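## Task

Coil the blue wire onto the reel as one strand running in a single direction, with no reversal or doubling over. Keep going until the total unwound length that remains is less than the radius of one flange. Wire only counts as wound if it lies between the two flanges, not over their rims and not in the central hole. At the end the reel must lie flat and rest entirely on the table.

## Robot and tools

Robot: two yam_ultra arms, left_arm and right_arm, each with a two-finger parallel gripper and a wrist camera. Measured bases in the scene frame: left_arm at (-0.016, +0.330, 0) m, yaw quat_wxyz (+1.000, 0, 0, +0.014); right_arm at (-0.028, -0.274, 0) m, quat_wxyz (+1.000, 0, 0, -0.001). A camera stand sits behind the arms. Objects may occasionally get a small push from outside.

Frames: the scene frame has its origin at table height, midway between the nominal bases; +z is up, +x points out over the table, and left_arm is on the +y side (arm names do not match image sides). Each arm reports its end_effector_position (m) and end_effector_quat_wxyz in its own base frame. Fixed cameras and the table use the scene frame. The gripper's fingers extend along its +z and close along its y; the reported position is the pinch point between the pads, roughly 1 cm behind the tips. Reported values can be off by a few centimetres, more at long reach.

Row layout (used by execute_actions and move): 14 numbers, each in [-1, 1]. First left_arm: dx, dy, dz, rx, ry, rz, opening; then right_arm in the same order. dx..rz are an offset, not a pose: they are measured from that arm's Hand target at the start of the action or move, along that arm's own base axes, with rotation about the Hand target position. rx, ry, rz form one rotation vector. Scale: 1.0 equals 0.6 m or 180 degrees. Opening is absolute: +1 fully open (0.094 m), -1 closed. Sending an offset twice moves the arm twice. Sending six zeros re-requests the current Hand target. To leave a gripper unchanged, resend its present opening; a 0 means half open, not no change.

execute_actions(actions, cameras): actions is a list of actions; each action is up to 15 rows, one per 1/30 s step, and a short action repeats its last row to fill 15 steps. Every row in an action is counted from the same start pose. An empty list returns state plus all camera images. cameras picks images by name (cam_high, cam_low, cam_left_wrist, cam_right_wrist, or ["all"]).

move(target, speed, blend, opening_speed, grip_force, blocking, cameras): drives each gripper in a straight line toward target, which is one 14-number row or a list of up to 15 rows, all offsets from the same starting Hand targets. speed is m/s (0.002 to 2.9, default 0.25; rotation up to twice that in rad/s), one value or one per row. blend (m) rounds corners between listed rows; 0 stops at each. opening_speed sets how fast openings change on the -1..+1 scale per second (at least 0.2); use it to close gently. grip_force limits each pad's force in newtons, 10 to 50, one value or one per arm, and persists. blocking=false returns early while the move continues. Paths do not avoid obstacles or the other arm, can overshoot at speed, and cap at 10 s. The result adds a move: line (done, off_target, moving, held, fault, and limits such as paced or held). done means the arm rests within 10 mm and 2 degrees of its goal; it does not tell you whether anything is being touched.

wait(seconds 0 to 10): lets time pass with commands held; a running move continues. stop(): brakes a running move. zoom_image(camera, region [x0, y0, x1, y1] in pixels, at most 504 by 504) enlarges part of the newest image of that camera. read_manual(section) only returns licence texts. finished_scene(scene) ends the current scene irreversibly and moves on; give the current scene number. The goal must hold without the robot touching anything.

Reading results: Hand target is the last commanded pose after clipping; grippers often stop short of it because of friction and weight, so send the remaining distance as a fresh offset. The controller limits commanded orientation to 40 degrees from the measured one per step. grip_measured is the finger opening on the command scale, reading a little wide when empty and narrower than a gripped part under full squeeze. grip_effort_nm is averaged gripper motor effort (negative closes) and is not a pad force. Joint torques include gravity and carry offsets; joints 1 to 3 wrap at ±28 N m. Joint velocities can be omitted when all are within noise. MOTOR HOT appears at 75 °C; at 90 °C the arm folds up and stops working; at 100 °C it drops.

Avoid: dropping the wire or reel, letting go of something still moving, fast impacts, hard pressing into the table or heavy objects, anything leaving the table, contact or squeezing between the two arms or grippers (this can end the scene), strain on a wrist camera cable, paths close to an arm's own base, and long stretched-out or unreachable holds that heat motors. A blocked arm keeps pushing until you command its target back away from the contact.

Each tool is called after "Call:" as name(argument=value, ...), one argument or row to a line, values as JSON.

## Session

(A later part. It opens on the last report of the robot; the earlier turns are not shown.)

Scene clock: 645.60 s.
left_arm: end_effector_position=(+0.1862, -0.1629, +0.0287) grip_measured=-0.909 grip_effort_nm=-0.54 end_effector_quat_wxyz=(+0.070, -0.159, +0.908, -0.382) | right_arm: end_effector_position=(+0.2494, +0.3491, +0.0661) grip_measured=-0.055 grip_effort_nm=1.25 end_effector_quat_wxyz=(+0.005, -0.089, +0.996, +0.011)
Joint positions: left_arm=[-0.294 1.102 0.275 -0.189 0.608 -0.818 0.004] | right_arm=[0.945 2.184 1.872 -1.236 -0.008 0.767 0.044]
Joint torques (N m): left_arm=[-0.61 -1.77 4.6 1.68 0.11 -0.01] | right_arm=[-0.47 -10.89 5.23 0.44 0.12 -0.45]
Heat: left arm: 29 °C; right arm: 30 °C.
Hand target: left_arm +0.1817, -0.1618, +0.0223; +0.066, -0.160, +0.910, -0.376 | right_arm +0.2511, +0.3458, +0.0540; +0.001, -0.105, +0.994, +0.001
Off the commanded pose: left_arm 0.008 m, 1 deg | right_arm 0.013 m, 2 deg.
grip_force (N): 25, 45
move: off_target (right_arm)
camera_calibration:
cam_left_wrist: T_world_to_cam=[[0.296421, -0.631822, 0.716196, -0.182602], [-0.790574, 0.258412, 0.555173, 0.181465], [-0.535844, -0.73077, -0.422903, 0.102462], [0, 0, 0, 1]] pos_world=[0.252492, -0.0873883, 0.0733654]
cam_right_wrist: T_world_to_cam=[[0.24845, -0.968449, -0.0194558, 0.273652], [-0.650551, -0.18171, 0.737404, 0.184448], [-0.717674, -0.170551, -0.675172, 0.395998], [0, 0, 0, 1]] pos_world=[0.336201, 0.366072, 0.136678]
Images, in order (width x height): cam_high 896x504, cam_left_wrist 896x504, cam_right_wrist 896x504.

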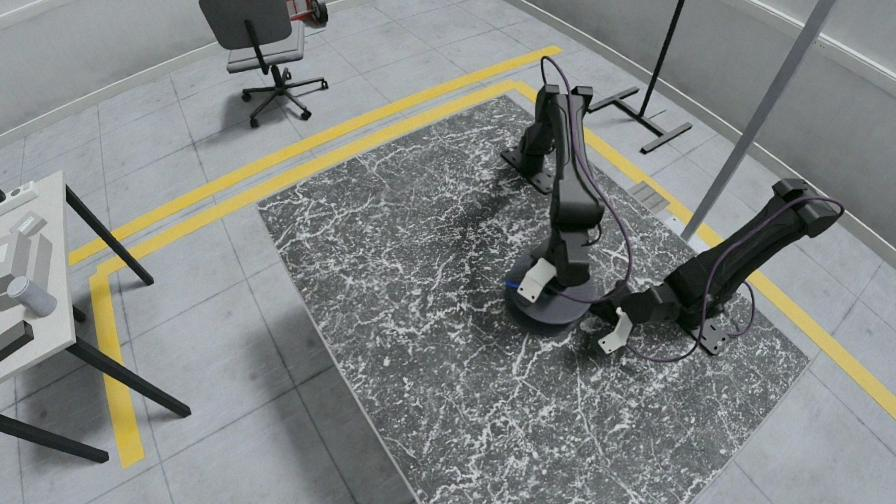

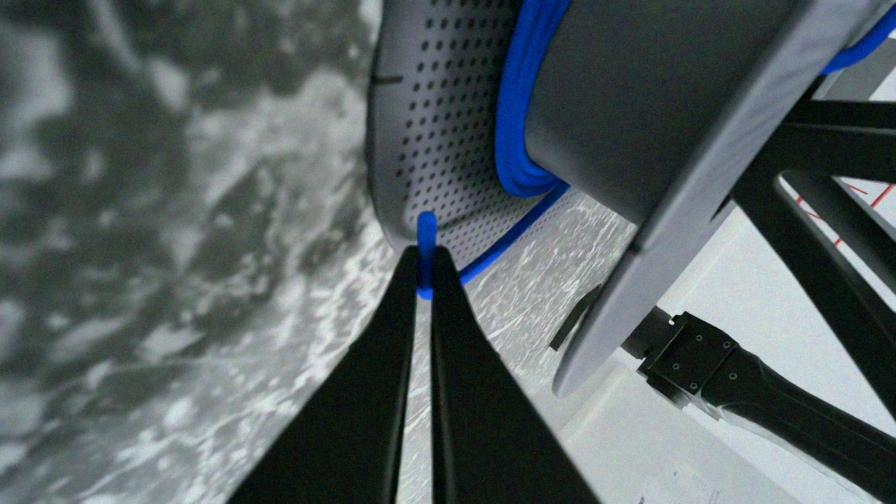

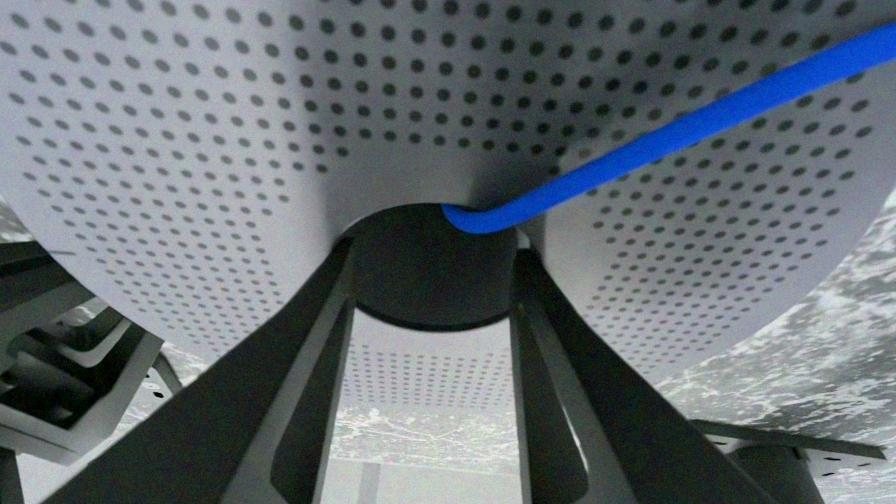

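Call:
move(
  target=[
    [0,0,0,0,0,0,-0.6,0,0,0,0,0,0,0.15],
    [-0.0363,0.0997,0.1061,0,0,0,-0.6,0,0,0,0,0,0,0.15],
  ],
  speed=[0.1,0.12],
  cameras=["cam_left_wrist","cam_high"],
)

Scene clock: 658.80 s.
left_arm: end_effector_position=(+0.1527, -0.1013, +0.0729) grip_measured=-0.602 grip_effort_nm=0.15 end_effector_quat_wxyz=(+0.052, -0.169, +0.914, -0.366) | right_arm: end_effector_position=(+0.2494, +0.3491, +0.0661) grip_measured=-0.055 grip_effort_nm=1.25 end_effector_quat_wxyz=(+0.005, -0.089, +0.996, +0.011)
Joint positions: left_arm=[0.133 0.896 0.45 -0.946 0.74 -0.302 0.019] | right_arm=[0.945 2.184 1.872 -1.236 -0.008 0.766 0.044]
Joint torques (N m): left_arm=[0.59 -0.54 9.65 0.72 0.5 0.13] | right_arm=[-0.46 -10.85 5.12 0.41 0.1 -0.42]
Heat: left arm: 29 °C; right arm: 30 °C.
Hand target: left_arm +0.1599, -0.1019, +0.0858; +0.066, -0.161, +0.910, -0.376 | right_arm +0.2511, +0.3458, +0.0540; +0.001, -0.105, +0.994, +0.001
Off the commanded pose: left_arm 0.015 m, 2 deg | right_arm 0.013 m, 2 deg.
grip_force (N): 25, 45
move: off_target (left_arm, right_arm)
camera_calibration:
cam_left_wrist: T_world_to_cam=[[0.331021, -0.649415, 0.684606, -0.170137], [-0.765949, 0.238821, 0.596897, 0.105646], [-0.551133, -0.721959, -0.418364, 0.151085], [0, 0, 0, 1]] pos_world=[0.220506, -0.0266424, 0.116625]
Images, in order (width x height): cam_high 896x504, cam_left_wrist 896x504.

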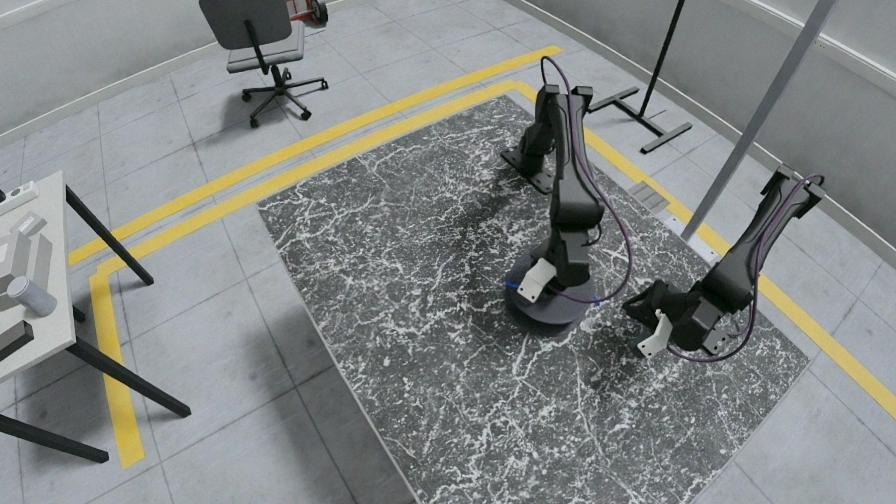

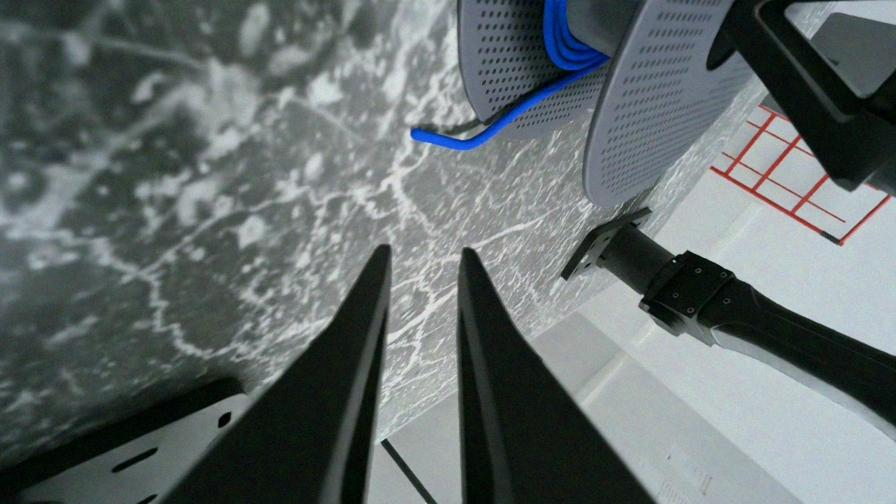

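Call:
zoom_image(
  camera="cam_left_wrist",
  region=[380, 0, 720, 230],
)

Scaled by 1.482 from the camera's 896x504 image, which has a finer 1280x720 frame.

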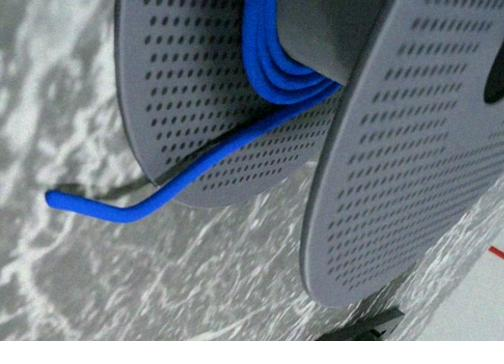

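Call:
move(
  target=[-0.0232,-0.0785,-0.0497,0.1085,0.0911,0.2186,-0.6,0,0,0,0,0,0,0.15],
  speed=0.2,
  cameras=["cam_left_wrist"],
)

Scene clock: 800.23 s.
left_arm: end_effector_position=(+0.1411, -0.1470, +0.0464) grip_measured=-0.602 grip_effort_nm=0.15 end_effector_quat_wxyz=(+0.075, -0.491, +0.855, -0.147) | right_arm: end_effector_position=(+0.2494, +0.3491, +0.0661) grip_measured=-0.055 grip_effort_nm=1.25 end_effector_quat_wxyz=(+0.005, -0.089, +0.996, +0.011)
Joint positions: left_arm=[-0.903 1.012 0.537 -0.779 -0.104 -1.929 0.019] | right_arm=[0.945 2.184 1.872 -1.236 -0.008 0.766 0.044]
Joint torques (N m): left_arm=[-0.7 -1.37 9.83 0.92 -0.32 -0.04] | right_arm=[-0.39 -10.8 5.07 0.43 0.12 -0.4]
Heat: left arm: 33 °C; right arm: 30 °C.
Hand target: left_arm +0.1460, -0.1490, +0.0561; +0.086, -0.493, +0.853, -0.150 | right_arm +0.2511, +0.3458, +0.0540; +0.001, -0.105, +0.994, +0.001
Off the commanded pose: left_arm 0.011 m, 1 deg | right_arm 0.013 m, 2 deg.
grip_force (N): 25, 45
move: off_target (left_arm, right_arm)
camera_calibration:
cam_left_wrist: T_world_to_cam=[[0.849315, -0.415377, 0.325768, -0.199902], [-0.502471, -0.446952, 0.740106, -0.0211004], [-0.161821, -0.792272, -0.588318, 0.0432662], [0, 0, 0, 1]] pos_world=[0.166179, -0.058187, 0.106193]
Images, in order (width x height): cam_left_wrist 896x504.

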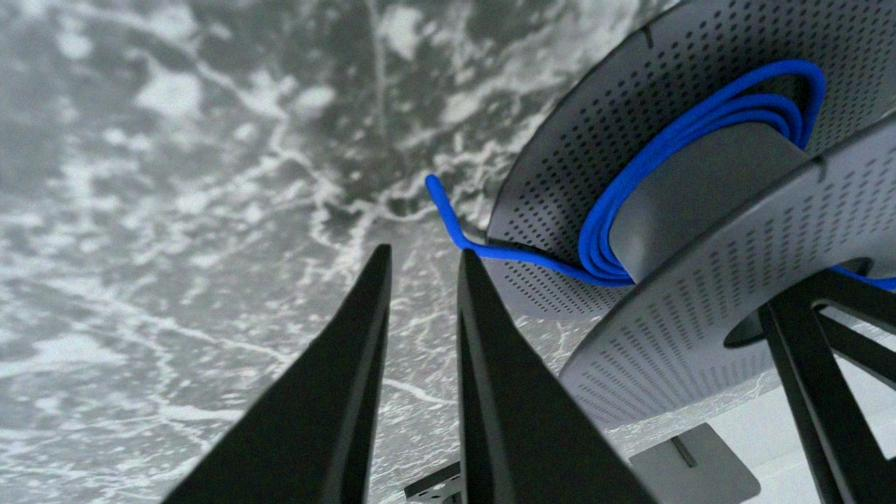

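Call:
move(
  target=[0.0133,-0.0217,-0.066,0,0,0,-0.6,0,0,0,0,0,0,0.15],
  speed=0.08,
  cameras=["cam_left_wrist"],
)

Scene clock: 831.07 s.
left_arm: end_effector_position=(+0.1557, -0.1680, +0.0220) grip_measured=-0.602 grip_effort_nm=0.15 end_effector_quat_wxyz=(+0.077, -0.491, +0.853, -0.161) | right_arm: end_effector_position=(+0.2494, +0.3491, +0.0661) grip_measured=-0.055 grip_effort_nm=1.25 end_effector_quat_wxyz=(+0.005, -0.089, +0.996, +0.011)
Joint positions: left_arm=[-0.913 1.159 0.496 -0.565 -0.108 -1.94 0.019] | right_arm=[0.945 2.184 1.872 -1.236 -0.008 0.766 0.044]
Joint torques (N m): left_arm=[-0.7 -2.22 4.96 1.24 -0.34 -0.03] | right_arm=[-0.47 -10.88 5.18 0.39 0.09 -0.39]
Heat: left arm: 35 °C; right arm: 30 °C.
Hand target: left_arm +0.1539, -0.1620, +0.0164; +0.086, -0.493, +0.853, -0.150 | right_arm +0.2511, +0.3458, +0.0540; +0.001, -0.105, +0.994, +0.001
Off the commanded pose: left_arm 0.008 m, 2 deg | right_arm 0.013 m, 2 deg.
grip_force (N): 25, 45
move: off_target (right_arm)
camera_calibration:
cam_left_wrist: T_world_to_cam=[[0.843856, -0.407136, 0.349496, -0.211374], [-0.514958, -0.431504, 0.740691, -0.000621414], [-0.150753, -0.805012, -0.573785, 0.0104219], [0, 0, 0, 1]] pos_world=[0.17962, -0.0779363, 0.0803144]
Images, in order (width x height): cam_left_wrist 896x504.

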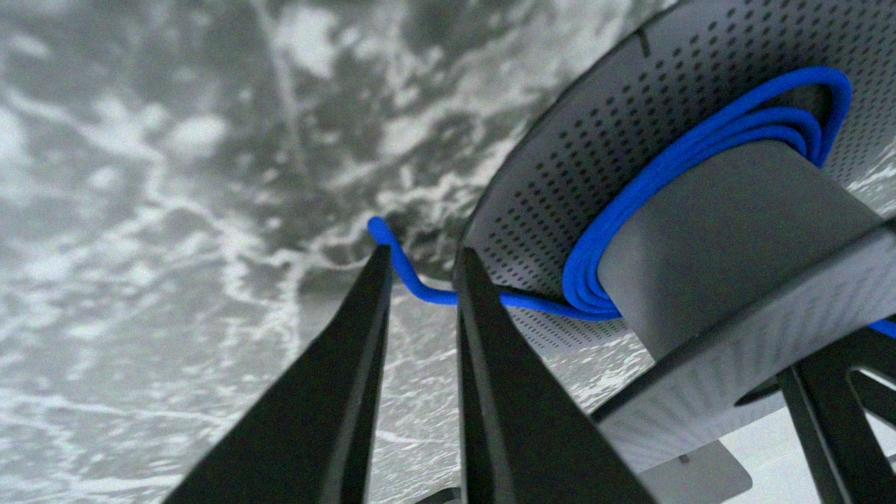

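Call:
move(
  target=[
    [-0.027,-0.005,0.0133,0,0,0,-0.6,0,0,0,0,0,0,0.15],
    [-0.0183,-0.01,-0.0142,0,0,0,-0.6,0,0,0,0,0,0,0.15],
  ],
  speed=0.06,
  cameras=["cam_left_wrist"],
)

Scene clock: 857.70 s.
left_arm: end_effector_position=(+0.1425, -0.1764, +0.0139) grip_measured=-0.602 grip_effort_nm=0.15 end_effector_quat_wxyz=(+0.076, -0.491, +0.852, -0.162) | right_arm: end_effector_position=(+0.2494, +0.3491, +0.0661) grip_measured=-0.055 grip_effort_nm=1.25 end_effector_quat_wxyz=(+0.005, -0.089, +0.996, +0.011)
Joint positions: left_arm=[-1.004 1.175 0.47 -0.531 -0.136 -2.027 0.019] | right_arm=[0.945 2.184 1.872 -1.236 -0.008 0.766 0.044]
Joint torques (N m): left_arm=[0.44 -2.14 4.79 1.19 -0.32 0.08] | right_arm=[-0.53 -10.88 5.08 0.43 0.11 -0.43]
Heat: left arm: 32 °C; right arm: 30 °C.
Hand target: left_arm +0.1429, -0.1680, +0.0079; +0.086, -0.493, +0.853, -0.150 | right_arm +0.2511, +0.3458, +0.0540; +0.001, -0.105, +0.994, +0.001
Off the commanded pose: left_arm 0.010 m, 2 deg | right_arm 0.013 m, 2 deg.
grip_force (N): 25, 45
move: off_target (right_arm)
camera_calibration:
cam_left_wrist: T_world_to_cam=[[0.843875, -0.406434, 0.350266, -0.200683], [-0.514719, -0.428967, 0.742328, -0.0045898], [-0.151455, -0.806721, -0.571194, -0.00311046], [0, 0, 0, 1]] pos_world=[0.166518, -0.0860423, 0.0719226]
Images, in order (width x height): cam_left_wrist 896x504.

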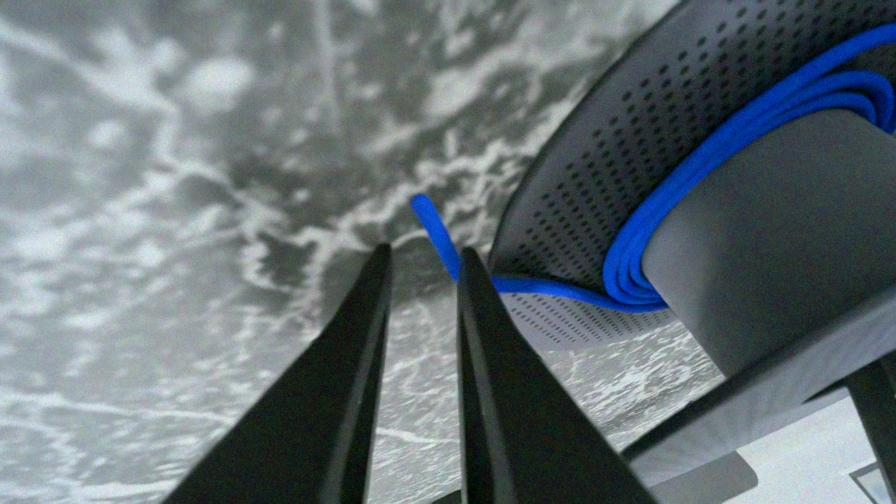

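Call:
move(
  target=[
    [0.0043,0.0067,-0.003,0,0,0,-0.6,0,0,0,0,0,0,0.15],
    [0.0043,0.0067,-0.003,0,0,0,-1.0,0,0,0,0,0,0,0.15],
  ],
  speed=0.06,
  cameras=["cam_left_wrist"],
)

Scene clock: 866.53 s.
left_arm: end_effector_position=(+0.1471, -0.1733, +0.0128) grip_measured=-0.987 grip_effort_nm=-0.51 end_effector_quat_wxyz=(+0.080, -0.491, +0.852, -0.163) | right_arm: end_effector_position=(+0.2494, +0.3491, +0.0661) grip_measured=-0.055 grip_effort_nm=1.25 end_effector_quat_wxyz=(+0.005, -0.089, +0.996, +0.011)
Joint positions: left_arm=[-0.979 1.175 0.463 -0.518 -0.136 -2.003 0.001] | right_arm=[0.945 2.184 1.872 -1.236 -0.008 0.766 0.044]
Joint torques (N m): left_arm=[0.57 -2.5 4.42 1.2 -0.24 0.1] | right_arm=[-0.42 -10.81 5 0.4 0.09 -0.42]
Heat: left arm: 32 °C; right arm: 30 °C.
Hand target: left_arm +0.1455, -0.1640, +0.0061; +0.086, -0.493, +0.853, -0.150 | right_arm +0.2511, +0.3458, +0.0540; +0.001, -0.105, +0.994, +0.001
Off the commanded pose: left_arm 0.012 m, 2 deg | right_arm 0.013 m, 2 deg.
grip_force (N): 25, 45
move: off_target (left_arm, right_arm); target 2's new opening was sent with left_arm's hand 0.011 m and 2 deg from that target
camera_calibration:
cam_left_wrist: T_world_to_cam=[[0.841921, -0.405202, 0.356344, -0.202484], [-0.519769, -0.431592, 0.737271, 0.000325815], [-0.144948, -0.80594, -0.573978, -0.00140876], [0, 0, 0, 1]] pos_world=[0.170441, -0.0830416, 0.0711053]
Images, in order (width x height): cam_left_wrist 896x504.

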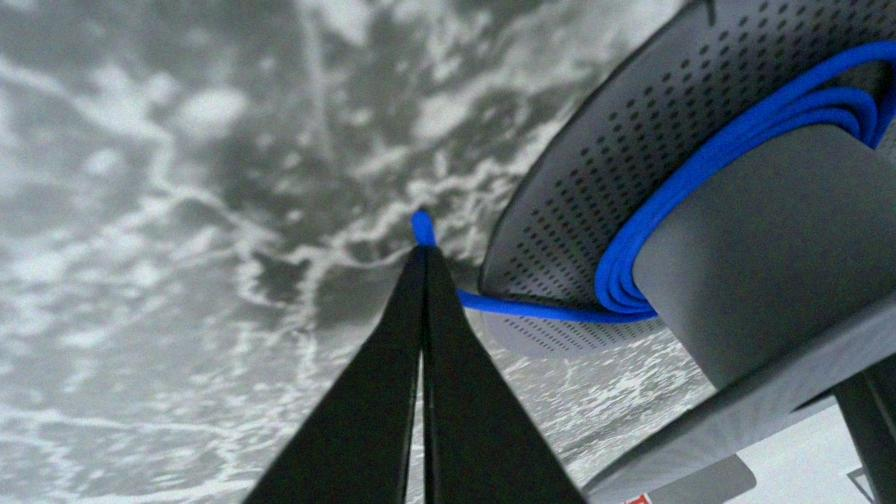

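Call:
move(
  target=[
    [0,0,0,0,0,0,-0.6,0,0,0,0,0,0,0.15],
    [0.002,-0.001,-0.01,0,0,0,-0.6,0,0,0,0,0,0,0.15],
    [0.002,-0.001,-0.01,0,0,0,-1.0,0,0,0,0,0,0,0.15],
  ],
  speed=0.05,
  cameras=["cam_left_wrist"],
)

Scene clock: 873.27 s.
left_arm: end_effector_position=(+0.1510, -0.1774, +0.0102) grip_measured=-0.908 grip_effort_nm=-0.45 end_effector_quat_wxyz=(+0.082, -0.491, +0.850, -0.174) | right_arm: end_effector_position=(+0.2494, +0.3491, +0.0661) grip_measured=-0.055 grip_effort_nm=1.25 end_effector_quat_wxyz=(+0.005, -0.089, +0.996, +0.011)
Joint positions: left_arm=[-0.975 1.19 0.45 -0.468 -0.136 -1.999 0.004] | right_arm=[0.945 2.184 1.872 -1.236 -0.008 0.766 0.044]
Joint torques (N m): left_arm=[0.62 -1.99 4.27 1.1 -0.23 0.11] | right_arm=[-0.61 -10.82 5.16 0.45 0.09 -0.43]
Heat: left arm: 32 °C; right arm: 30 °C.
Hand target: left_arm +0.1467, -0.1646, +0.0001; +0.086, -0.493, +0.853, -0.150 | right_arm +0.2511, +0.3458, +0.0540; +0.001, -0.105, +0.994, +0.001
Off the commanded pose: left_arm 0.017 m, 3 deg | right_arm 0.013 m, 2 deg.
grip_force (N): 25, 45
move: off_target (left_arm, right_arm); target 3's new opening was sent with left_arm's hand 0.020 m and 3 deg from that target
camera_calibration:
cam_left_wrist: T_world_to_cam=[[0.837165, -0.398517, 0.374619, -0.204752], [-0.529494, -0.418843, 0.737703, 0.00616284], [-0.137081, -0.815938, -0.561653, -0.0087807], [0, 0, 0, 1]] pos_world=[0.173471, -0.0861804, 0.067226]
Images, in order (width x height): cam_left_wrist 896x504.

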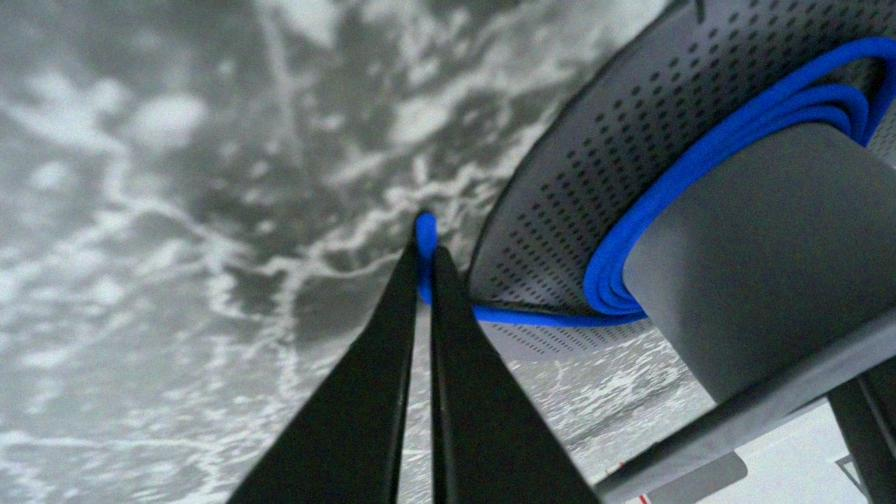

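Call:
move(
  target=[
    [0.0105,-0.019,0.0398,-0.0694,-0.1203,0,-1.0,0,0,0,0,0,0,0.15],
    [0.0522,-0.0357,0.0398,-0.0694,-0.1203,0,-1.0,0,0,0,0,0,0.1556,0.15],
  ],
  speed=0.1,
  cameras=["cam_left_wrist","cam_right_wrist"],
)

Scene clock: 892.27 s.
left_arm: end_effector_position=(+0.1739, -0.1834, +0.0192) grip_measured=-0.910 grip_effort_nm=-0.54 end_effector_quat_wxyz=(+0.187, -0.463, +0.802, -0.327) | right_arm: end_effector_position=(+0.2497, +0.3489, +0.0663) grip_measured=-0.054 grip_effort_nm=1.25 end_effector_quat_wxyz=(+0.008, -0.328, +0.945, +0.009)
Joint positions: left_arm=[-1.08 1.026 0.188 -0.04 -0.374 -1.99 0.004] | right_arm=[0.945 2.183 1.872 -1.236 -0.006 0.276 0.044]
Joint torques (N m): left_arm=[0.62 -1.2 7.69 1.86 -0.25 0.13] | right_arm=[-0.44 -10.81 5.09 0.42 0.08 -0.4]
Heat: left arm: 32 °C; right arm: 30 °C.
Hand target: left_arm +0.1781, -0.1860, +0.0241; +0.191, -0.462, +0.800, -0.331 | right_arm +0.2511, +0.3459, +0.0540; +0.000, -0.342, +0.940, +0.001
Off the commanded pose: left_arm 0.007 m, 1 deg | right_arm 0.013 m, 2 deg.
grip_force (N): 25, 45
move: off_target (right_arm)
camera_calibration:
cam_left_wrist: T_world_to_cam=[[0.651344, -0.298743, 0.697498, -0.185326], [-0.757369, -0.312056, 0.573597, 0.0715267], [0.0463009, -0.901872, -0.429515, -0.0555716], [0, 0, 0, 1]] pos_world=[0.177456, -0.083163, 0.0643683]
cam_right_wrist: T_world_to_cam=[[0.675732, -0.737095, -0.00876762, 0.0851144], [-0.498394, -0.465601, 0.731314, 0.245939], [-0.54313, -0.489802, -0.681985, 0.464512], [0, 0, 0, 1]] pos_world=[0.317351, 0.404766, 0.137678]
Images, in order (width x height): cam_left_wrist 896x504, cam_right_wrist 896x504.

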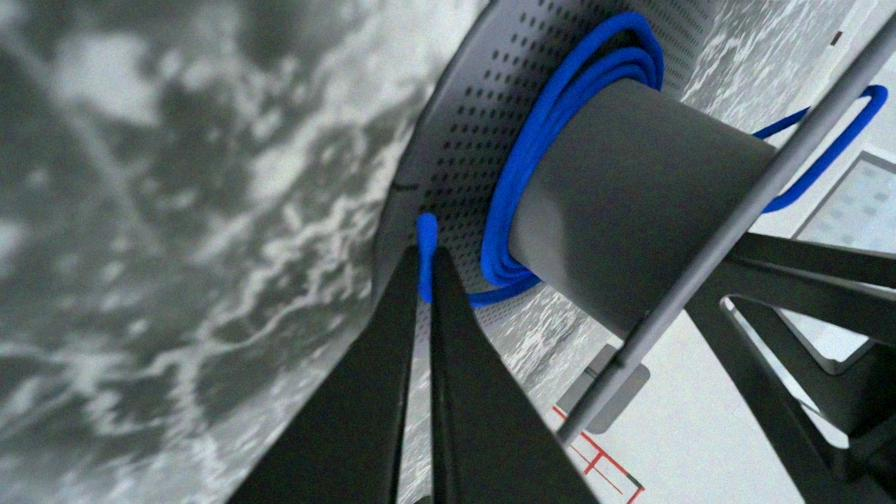

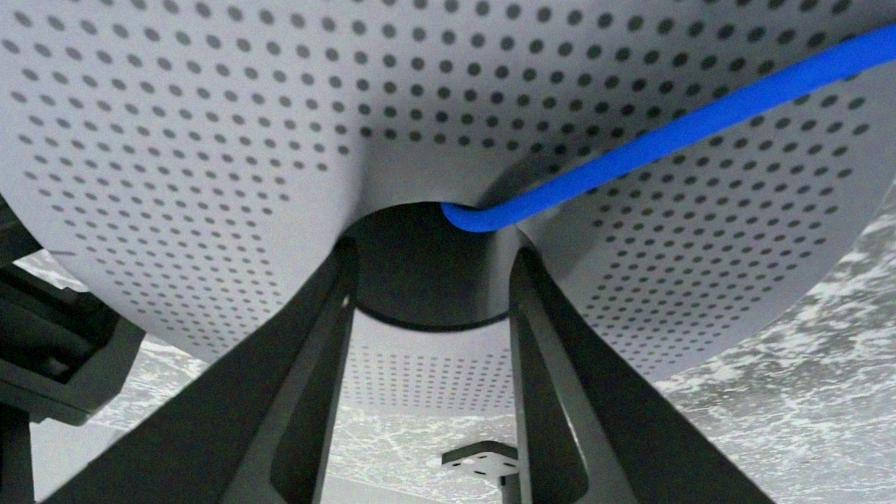

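Call:
move(
  target=[
    [0.0067,-0.0075,0.008,0,0,0,-1.0,0,0,0,0,0,0.0444,0.15],
    [0.0067,-0.0075,0.008,0,0,0,-0.7,0,0,0,0,0,0.0444,0.15],
    [-0.0545,0.0278,0.0787,0,0,0,-0.7,0,0,0,0,0,0.0444,0.15],
  ],
  speed=[0.08,0.08,0.06],
  cameras=["cam_left_wrist"],
)

Scene clock: 904.20 s.
left_arm: end_effector_position=(+0.1431, -0.1671, +0.0564) grip_measured=-0.702 grip_effort_nm=0.15 end_effector_quat_wxyz=(+0.176, -0.452, +0.813, -0.322) | right_arm: end_effector_position=(+0.2499, +0.3488, +0.0663) grip_measured=-0.054 grip_effort_nm=1.25 end_effector_quat_wxyz=(+0.009, -0.393, +0.919, +0.008)
Joint positions: left_arm=[-1.214 0.702 0.284 -0.513 -0.427 -2.085 0.014] | right_arm=[0.945 2.183 1.872 -1.236 -0.005 0.136 0.044]
Joint torques (N m): left_arm=[-0.62 -0.81 10.48 1.45 -0.46 0.01] | right_arm=[-0.58 -10.85 5.15 0.4 0.02 -0.4]
Heat: left arm: 33 °C; right arm: 30 °C.
Hand target: left_arm +0.1453, -0.1693, +0.0712; +0.191, -0.462, +0.800, -0.331 | right_arm +0.2511, +0.3458, +0.0540; +0.000, -0.407, +0.913, +0.001
Off the commanded pose: left_arm 0.015 m, 3 deg | right_arm 0.013 m, 2 deg.
joint sent to its limit (left arm) — joint 6 (wrist roll), lower limit. The joint targets still meet the commanded pose.
grip_force (N): 25, 45
move: off_target (left_arm, right_arm); target 2's new opening was sent with left_arm's hand 0.013 m and 1 deg from that target
camera_calibration:
cam_left_wrist: T_world_to_cam=[[0.653423, -0.326801, 0.682817, -0.190512], [-0.756936, -0.29314, 0.584053, 0.0344611], [0.00929189, -0.898482, -0.438912, -0.0170931], [0, 0, 0, 1]] pos_world=[0.150729, -0.0675155, 0.102456]
Images, in order (width x height): cam_left_wrist 896x504.

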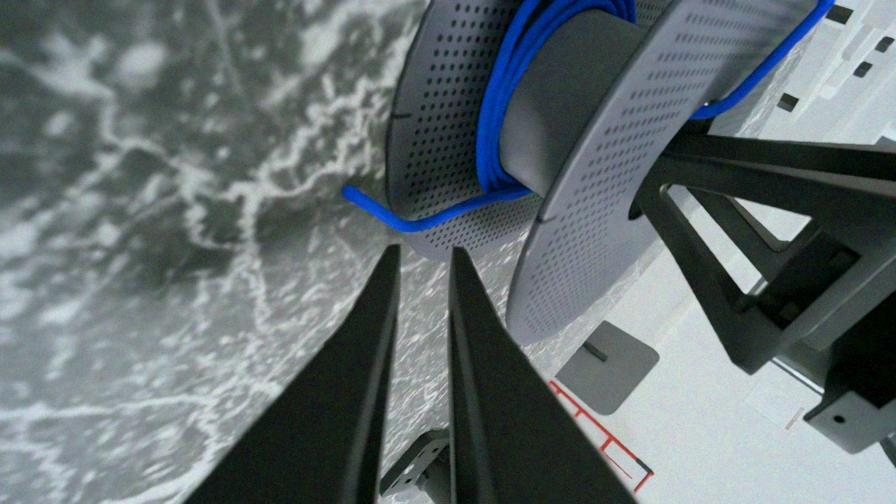

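Call:
move(
  target=[
    [0,0,0,0,0,0,-0.7,0,0,0,0,0,0,-0.6],
    [0,0.04,0.15,0,0,0,-0.6,0,0,0.09,0,0,0,-0.6],
    [0.05,0.04,0.15,0.2203,0.1377,-0.2945,-0.5,-0.0185,-0.36,0.193,0,0,0,-0.6],
    [0.2078,-0.1228,0.1063,0.2203,0.1377,-0.2945,-0.5,-0.0185,-0.36,0.193,0,0,0,-0.6],
  ],
  speed=[0.15,0.2,0.35,0.25],
  cameras=["cam_left_wrist","cam_high"],
)

Scene clock: 994.90 s.
left_arm: end_effector_position=(+0.2659, -0.2402, +0.1284) grip_measured=-0.502 grip_effort_nm=0.15 end_effector_quat_wxyz=(-0.012, -0.033, +0.999, -0.001) | right_arm: end_effector_position=(+0.2474, +0.1344, +0.1675) grip_measured=-0.598 grip_effort_nm=-0.14 end_effector_quat_wxyz=(+0.004, -0.403, +0.915, +0.000)
Joint positions: left_arm=[-0.729 1.921 1.73 -1.396 0.017 -0.795 0.023] | right_arm=[0.494 1.61 1.511 -1.465 0.001 -0.335 0.019]
Joint torques (N m): left_arm=[-0.58 -8.31 9.18 0.26 -0.23 -0.06] | right_arm=[-0.42 -9.29 4.89 0.11 0.02 -0.13]
Heat: left arm: 36 °C; right arm: 30 °C.
Hand target: left_arm +0.2700, -0.2430, +0.1351; +0.000, -0.035, +0.999, +0.001 | right_arm +0.2399, +0.1299, +0.1698; +0.000, -0.407, +0.913, +0.001
Off the commanded pose: left_arm 0.008 m, 1 deg | right_arm 0.009 m, 1 deg.
grip_force (N): 25, 45
move: done
camera_calibration:
cam_left_wrist: T_world_to_cam=[[0.132127, -0.991232, 0.00102222, -0.277238], [-0.629602, -0.0831267, 0.772458, 0.056258], [-0.7656, -0.102706, -0.635065, 0.37002], [0, 0, 0, 1]] pos_world=[0.355338, -0.232127, 0.191814]
Images, in order (width x height): cam_high 896x504, cam_left_wrist 896x504.

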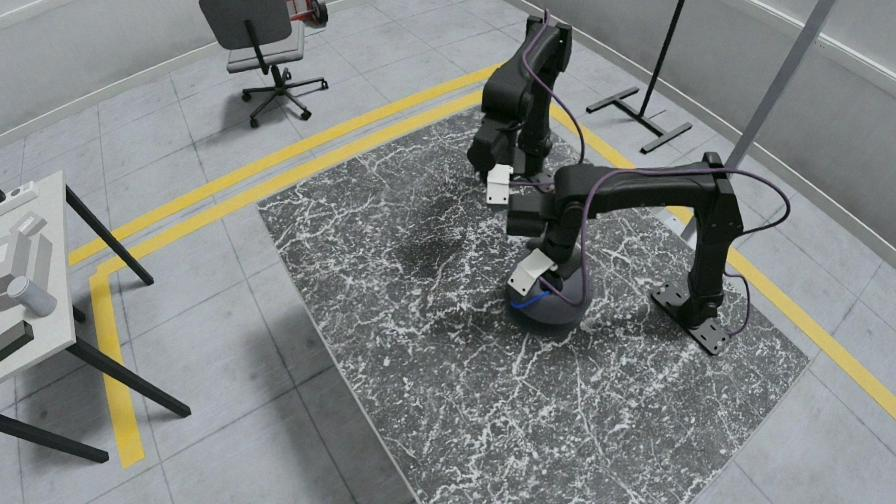

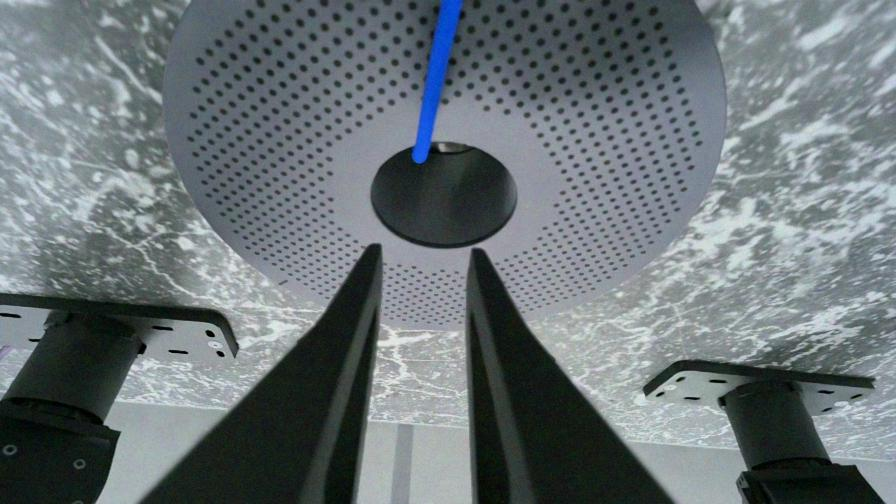

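Call:
zoom_image(
  camera="cam_left_wrist",
  region=[340, 0, 600, 260],
)

Scaled by 1.938 from the camera's 896x504 image, which has a finer 1280x720 frame.

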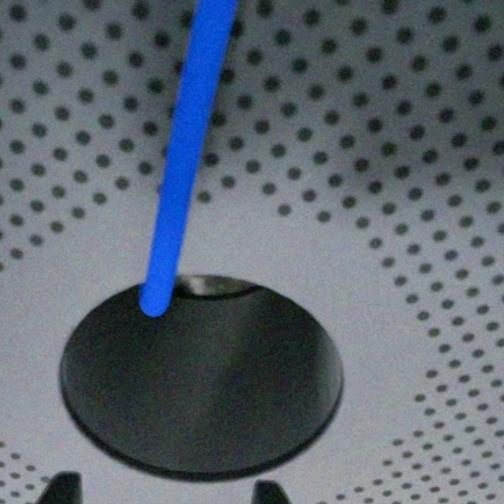

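Call:
move(
  target=[-0.0067,0.0075,-0.0935,0,0,0,-0.5,0,0,0,0,0,0,-0.6],
  speed=0.1,
  cameras=["cam_left_wrist"],
)

Scene clock: 1025.27 s.
left_arm: end_effector_position=(+0.2663, -0.2406, +0.0803) grip_measured=-0.502 grip_effort_nm=0.15 end_effector_quat_wxyz=(-0.008, -0.033, +0.999, -0.005) | right_arm: end_effector_position=(+0.2474, +0.1344, +0.1675) grip_measured=-0.598 grip_effort_nm=-0.14 end_effector_quat_wxyz=(+0.004, -0.403, +0.915, +0.000)
Joint positions: left_arm=[-0.729 1.921 1.539 -1.193 0.017 -0.795 0.023] | right_arm=[0.494 1.61 1.511 -1.465 0.001 -0.335 0.019]
Joint torques (N m): left_arm=[-0.49 -9.31 4.78 0.67 -0.22 -0.06] | right_arm=[-0.43 -9.57 4.81 0.08 -0.03 -0.13]
Heat: left arm: 36 °C; right arm: 29 °C.
Hand target: left_arm +0.2660, -0.2385, +0.0790; +0.000, -0.035, +0.999, +0.001 | right_arm +0.2399, +0.1299, +0.1698; +0.000, -0.407, +0.913, +0.001
Off the commanded pose: left_arm 0.002 m, 1 deg | right_arm 0.009 m, 1 deg.
grip_force (N): 25, 45
move: done
camera_calibration:
cam_left_wrist: T_world_to_cam=[[0.132483, -0.991138, 0.00971357, -0.278455], [-0.63611, -0.0775035, 0.767696, 0.0971546], [-0.760139, -0.107885, -0.640741, 0.337522], [0, 0, 0, 1]] pos_world=[0.355255, -0.232044, 0.144384]
Images, in order (width x height): cam_left_wrist 896x504.

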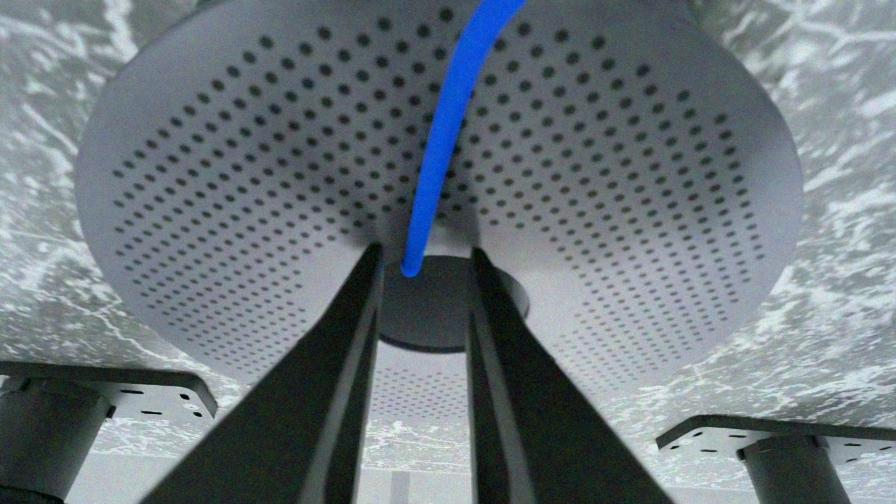

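Call:
move(
  target=[
    [0.003,0,-0.003,0,0,0,-0.5,0,0,0,0,0,0,-0.6],
    [0.003,0,-0.003,0,0,0,-1.0,0,0,0,0,0,0,-0.6],
  ],
  speed=0.05,
  cameras=["cam_left_wrist"],
)

Scene clock: 1033.53 s.
left_arm: end_effector_position=(+0.2674, -0.2415, +0.0803) grip_measured=-0.911 grip_effort_nm=-0.48 end_effector_quat_wxyz=(-0.006, -0.033, +0.999, -0.007) | right_arm: end_effector_position=(+0.2474, +0.1344, +0.1675) grip_measured=-0.598 grip_effort_nm=-0.14 end_effector_quat_wxyz=(+0.004, -0.403, +0.915, +0.000)
Joint positions: left_arm=[-0.729 1.921 1.539 -1.187 0.017 -0.795 0.004] | right_arm=[0.494 1.61 1.511 -1.465 0.001 -0.335 0.019]
Joint torques (N m): left_arm=[-0.21 -8.87 4.86 0.59 -0.23 -0.01] | right_arm=[-0.29 -9.5 4.85 0.06 -0.04 -0.14]
Heat: left arm: 35 °C; right arm: 29 °C.
Hand target: left_arm +0.2678, -0.2385, +0.0772; +0.000, -0.035, +0.999, +0.001 | right_arm +0.2399, +0.1299, +0.1698; +0.000, -0.407, +0.913, +0.001
Off the commanded pose: left_arm 0.004 m, 1 deg | right_arm 0.009 m, 1 deg.
grip_force (N): 25, 45
move: done
camera_calibration:
cam_left_wrist: T_world_to_cam=[[0.132461, -0.991088, 0.0140733, -0.279879], [-0.639359, -0.0745846, 0.765283, 0.0995039], [-0.757413, -0.110368, -0.643541, 0.337163], [0, 0, 0, 1]] pos_world=[0.356064, -0.232752, 0.144769]
Images, in order (width x height): cam_left_wrist 896x504.

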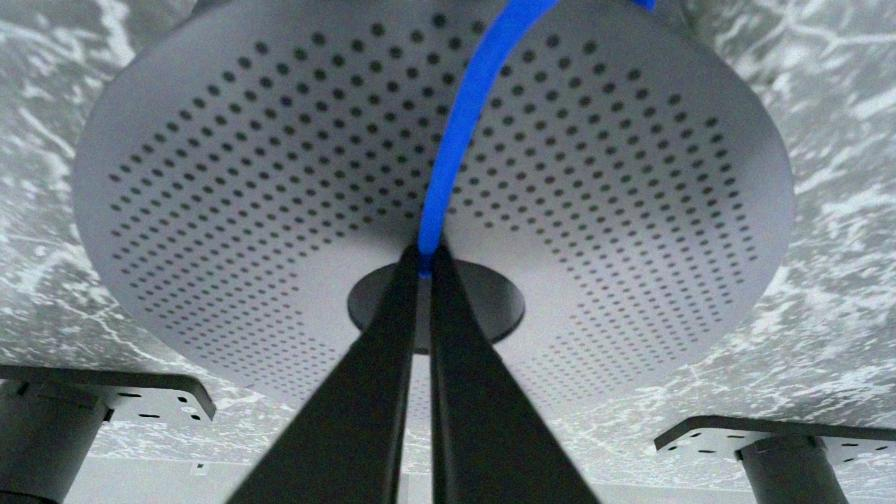

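Call:
move(
  target=[
    [0.0583,0,0.0917,0,0,0,-1.0,0,0,0,0,0,0,-0.6],
    [0.1328,0.1587,0.0833,-0.2435,0.0791,-0.2315,-1.0,0,0,0,0,0,0,-0.6],
  ],
  speed=[0.12,0.2],
  cameras=["cam_left_wrist","cam_high","cam_low"],
)

Scene clock: 1067.23 s.
left_arm: end_effector_position=(+0.3472, -0.1415, +0.1272) grip_measured=-0.912 grip_effort_nm=-0.55 end_effector_quat_wxyz=(-0.039, +0.295, +0.897, -0.328) | right_arm: end_effector_position=(+0.2474, +0.1344, +0.1675) grip_measured=-0.598 grip_effort_nm=-0.14 end_effector_quat_wxyz=(+0.004, -0.403, +0.915, +0.000)
Joint positions: left_arm=[-0.103 2.14 1.881 -1.566 0.629 0.616 0.004] | right_arm=[0.494 1.61 1.511 -1.465 0.001 -0.335 0.019]
Joint torques (N m): left_arm=[0.4 -9.13 5.94 -0.2 0.53 0.24] | right_arm=[-0.25 -9.55 4.88 0.09 0.01 -0.14]
Heat: left arm: 34 °C; right arm: 29 °C.
Hand target: left_arm +0.3475, -0.1432, +0.1271; -0.131, +0.316, +0.868, -0.359 | right_arm +0.2399, +0.1299, +0.1698; +0.000, -0.407, +0.913, +0.001
Off the commanded pose: left_arm 0.002 m, 12 deg | right_arm 0.009 m, 1 deg.
joint sent to its limit (left arm) — joint 4 (wrist pitch), lower limit. The joint targets are off in orientation, not in position.
grip_force (N): 25, 45
move: off_target (left_arm)
camera_calibration:
cam_left_wrist: T_world_to_cam=[[-0.447008, -0.645936, 0.61883, -0.0187886], [-0.358697, 0.763172, 0.537499, 0.172197], [-0.819464, 0.0182941, -0.572839, 0.469585], [0, 0, 0, 1]] pos_world=[0.438175, -0.152143, 0.188068]
Images, in order (width x height): cam_high 896x504, cam_low 896x504, cam_left_wrist 896x504.

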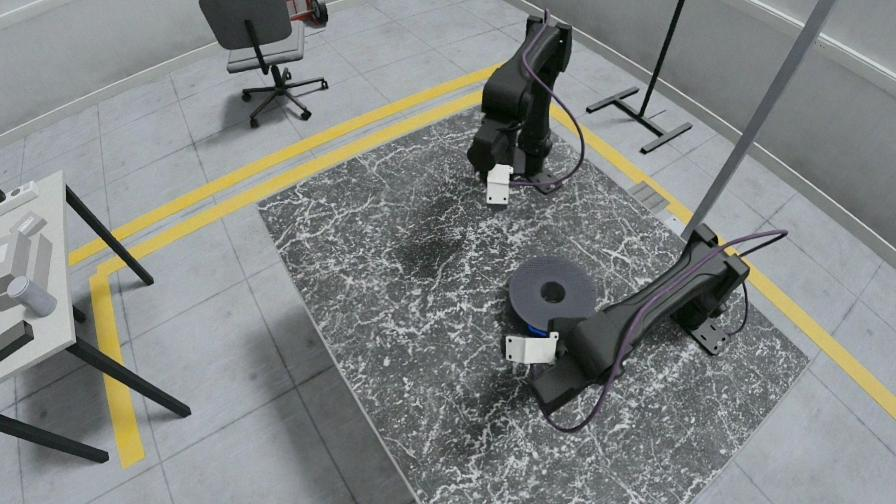

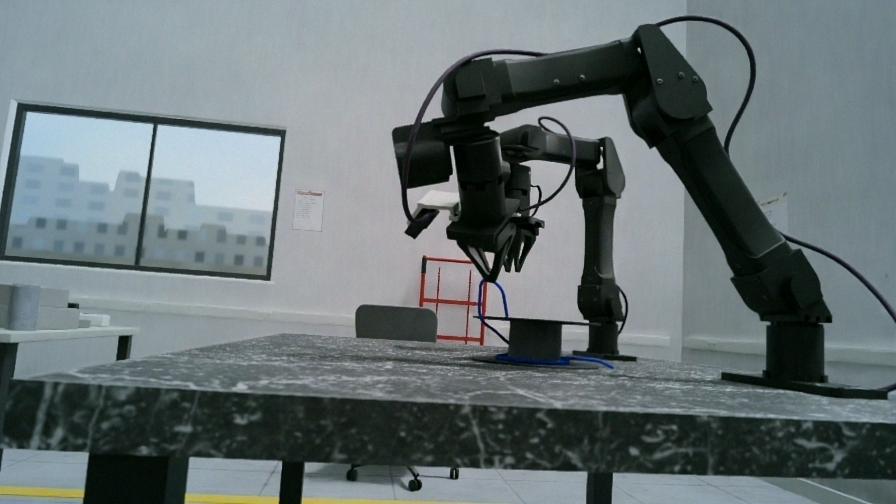

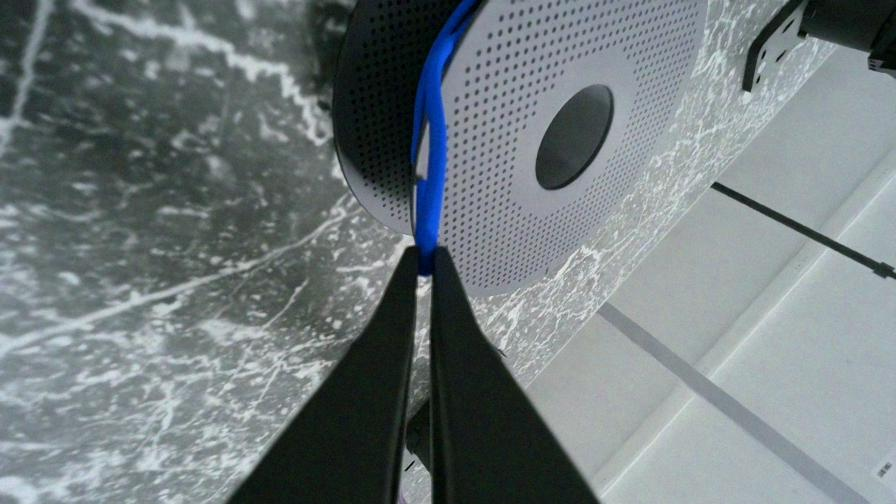

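Call:
zoom_image(
  camera="cam_low",
  region=[440, 250, 640, 390],
)

Call:
zoom_image(
  camera="cam_left_wrist",
  region=[320, 0, 620, 310],
)

Scaled by 2.520 from the camera's 896x504 image, which has a finer 1280x720 frame.

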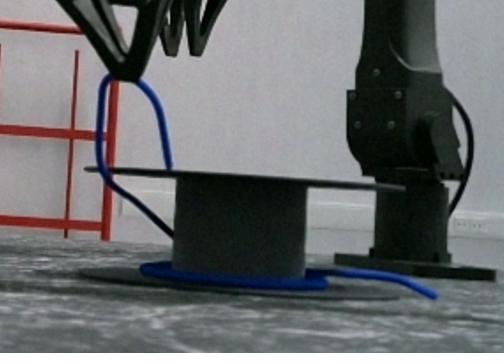

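Scaled by 1.626 from the camera's 896x504 image, which has a finer 1280x720 frame.

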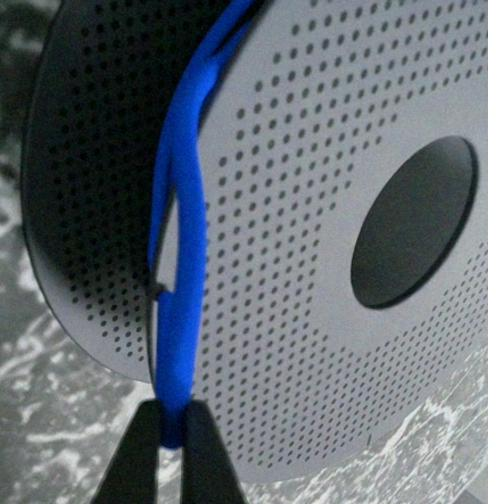

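Call:
move(
  target=[
    [-0.0525,0.052,-0.1535,0,0,0.0889,-1.0,0,0,0,0,0,0,-0.6],
    [-0.0525,0.052,-0.1535,0,0,0.0889,-1.0,0.0187,0.3598,-0.103,0,0,0,-0.6],
  ],
  speed=[0.12,0.25],
  cameras=["cam_left_wrist","cam_right_wrist","cam_low"],
)

Scene clock: 1091.30 s.
left_arm: end_effector_position=(+0.3165, -0.1102, +0.0384) grip_measured=-0.912 grip_effort_nm=-0.54 end_effector_quat_wxyz=(-0.080, +0.201, +0.907, -0.362) | right_arm: end_effector_position=(+0.2475, +0.3438, +0.1071) grip_measured=-0.598 grip_effort_nm=-0.13 end_effector_quat_wxyz=(+0.001, -0.413, +0.911, +0.000)
Joint positions: left_arm=[0.004 2.156 1.49 -1.288 0.672 0.575 0.004] | right_arm=[0.945 2.186 2.038 -1.422 0 0.092 0.019]
Joint torques (N m): left_arm=[0.38 -8.88 3.93 -0.21 0.5 0.01] | right_arm=[-0.54 -11.11 8.54 0.04 0.03 0.15]
Heat: left arm: 33 °C; right arm: 29 °C.
Hand target: left_arm +0.3160, -0.1121, +0.0351; -0.080, +0.192, +0.904, -0.374 | right_arm +0.2513, +0.3458, +0.1081; +0.000, -0.407, +0.913, +0.001
Off the commanded pose: left_arm 0.004 m, 2 deg | right_arm 0.004 m, 1 deg.
grip_force (N): 25, 45
move: done
camera_calibration:
cam_left_wrist: T_world_to_cam=[[-0.244831, -0.68281, 0.688352, -0.0280542], [-0.383407, 0.720273, 0.578105, 0.186514], [-0.890537, -0.122381, -0.438139, 0.394769], [0, 0, 0, 1]] pos_world=[0.416199, -0.105184, 0.0844506]
cam_right_wrist: T_world_to_cam=[[0.798819, -0.60157, 0.00155489, 0.00507857], [-0.402248, -0.532217, 0.744944, 0.210321], [-0.447308, -0.595701, -0.667125, 0.499742], [0, 0, 0, 1]] pos_world=[0.304083, 0.412688, 0.176705]
Images, in order (width x height): cam_low 896x504, cam_left_wrist 896x504, cam_right_wrist 896x504.

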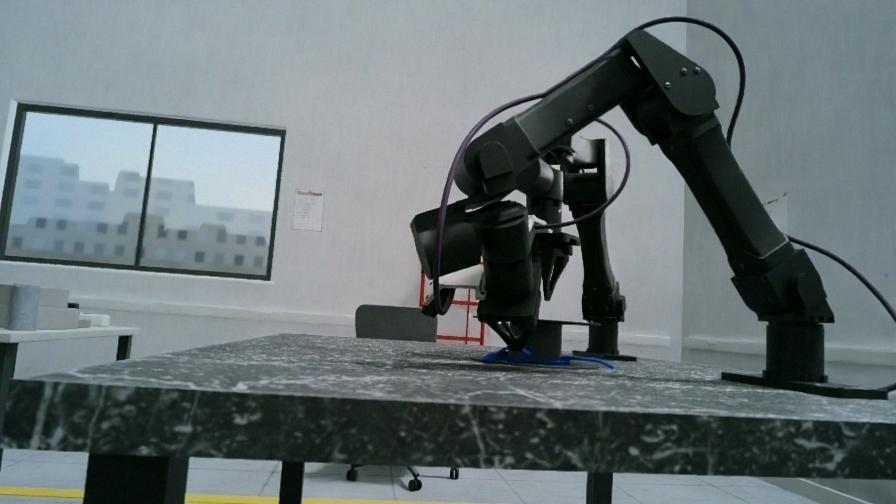

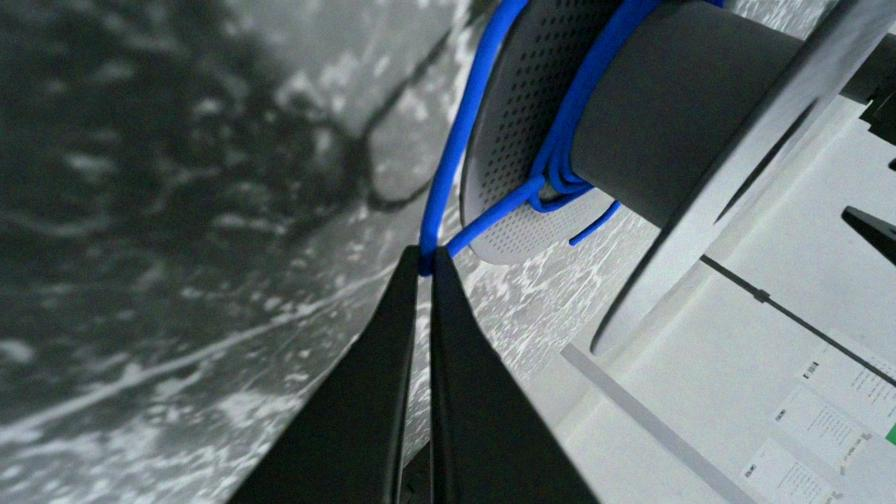

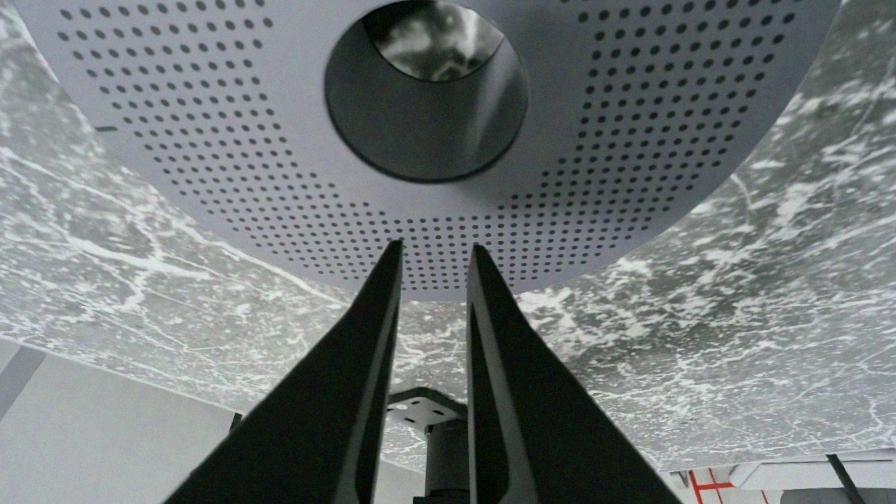

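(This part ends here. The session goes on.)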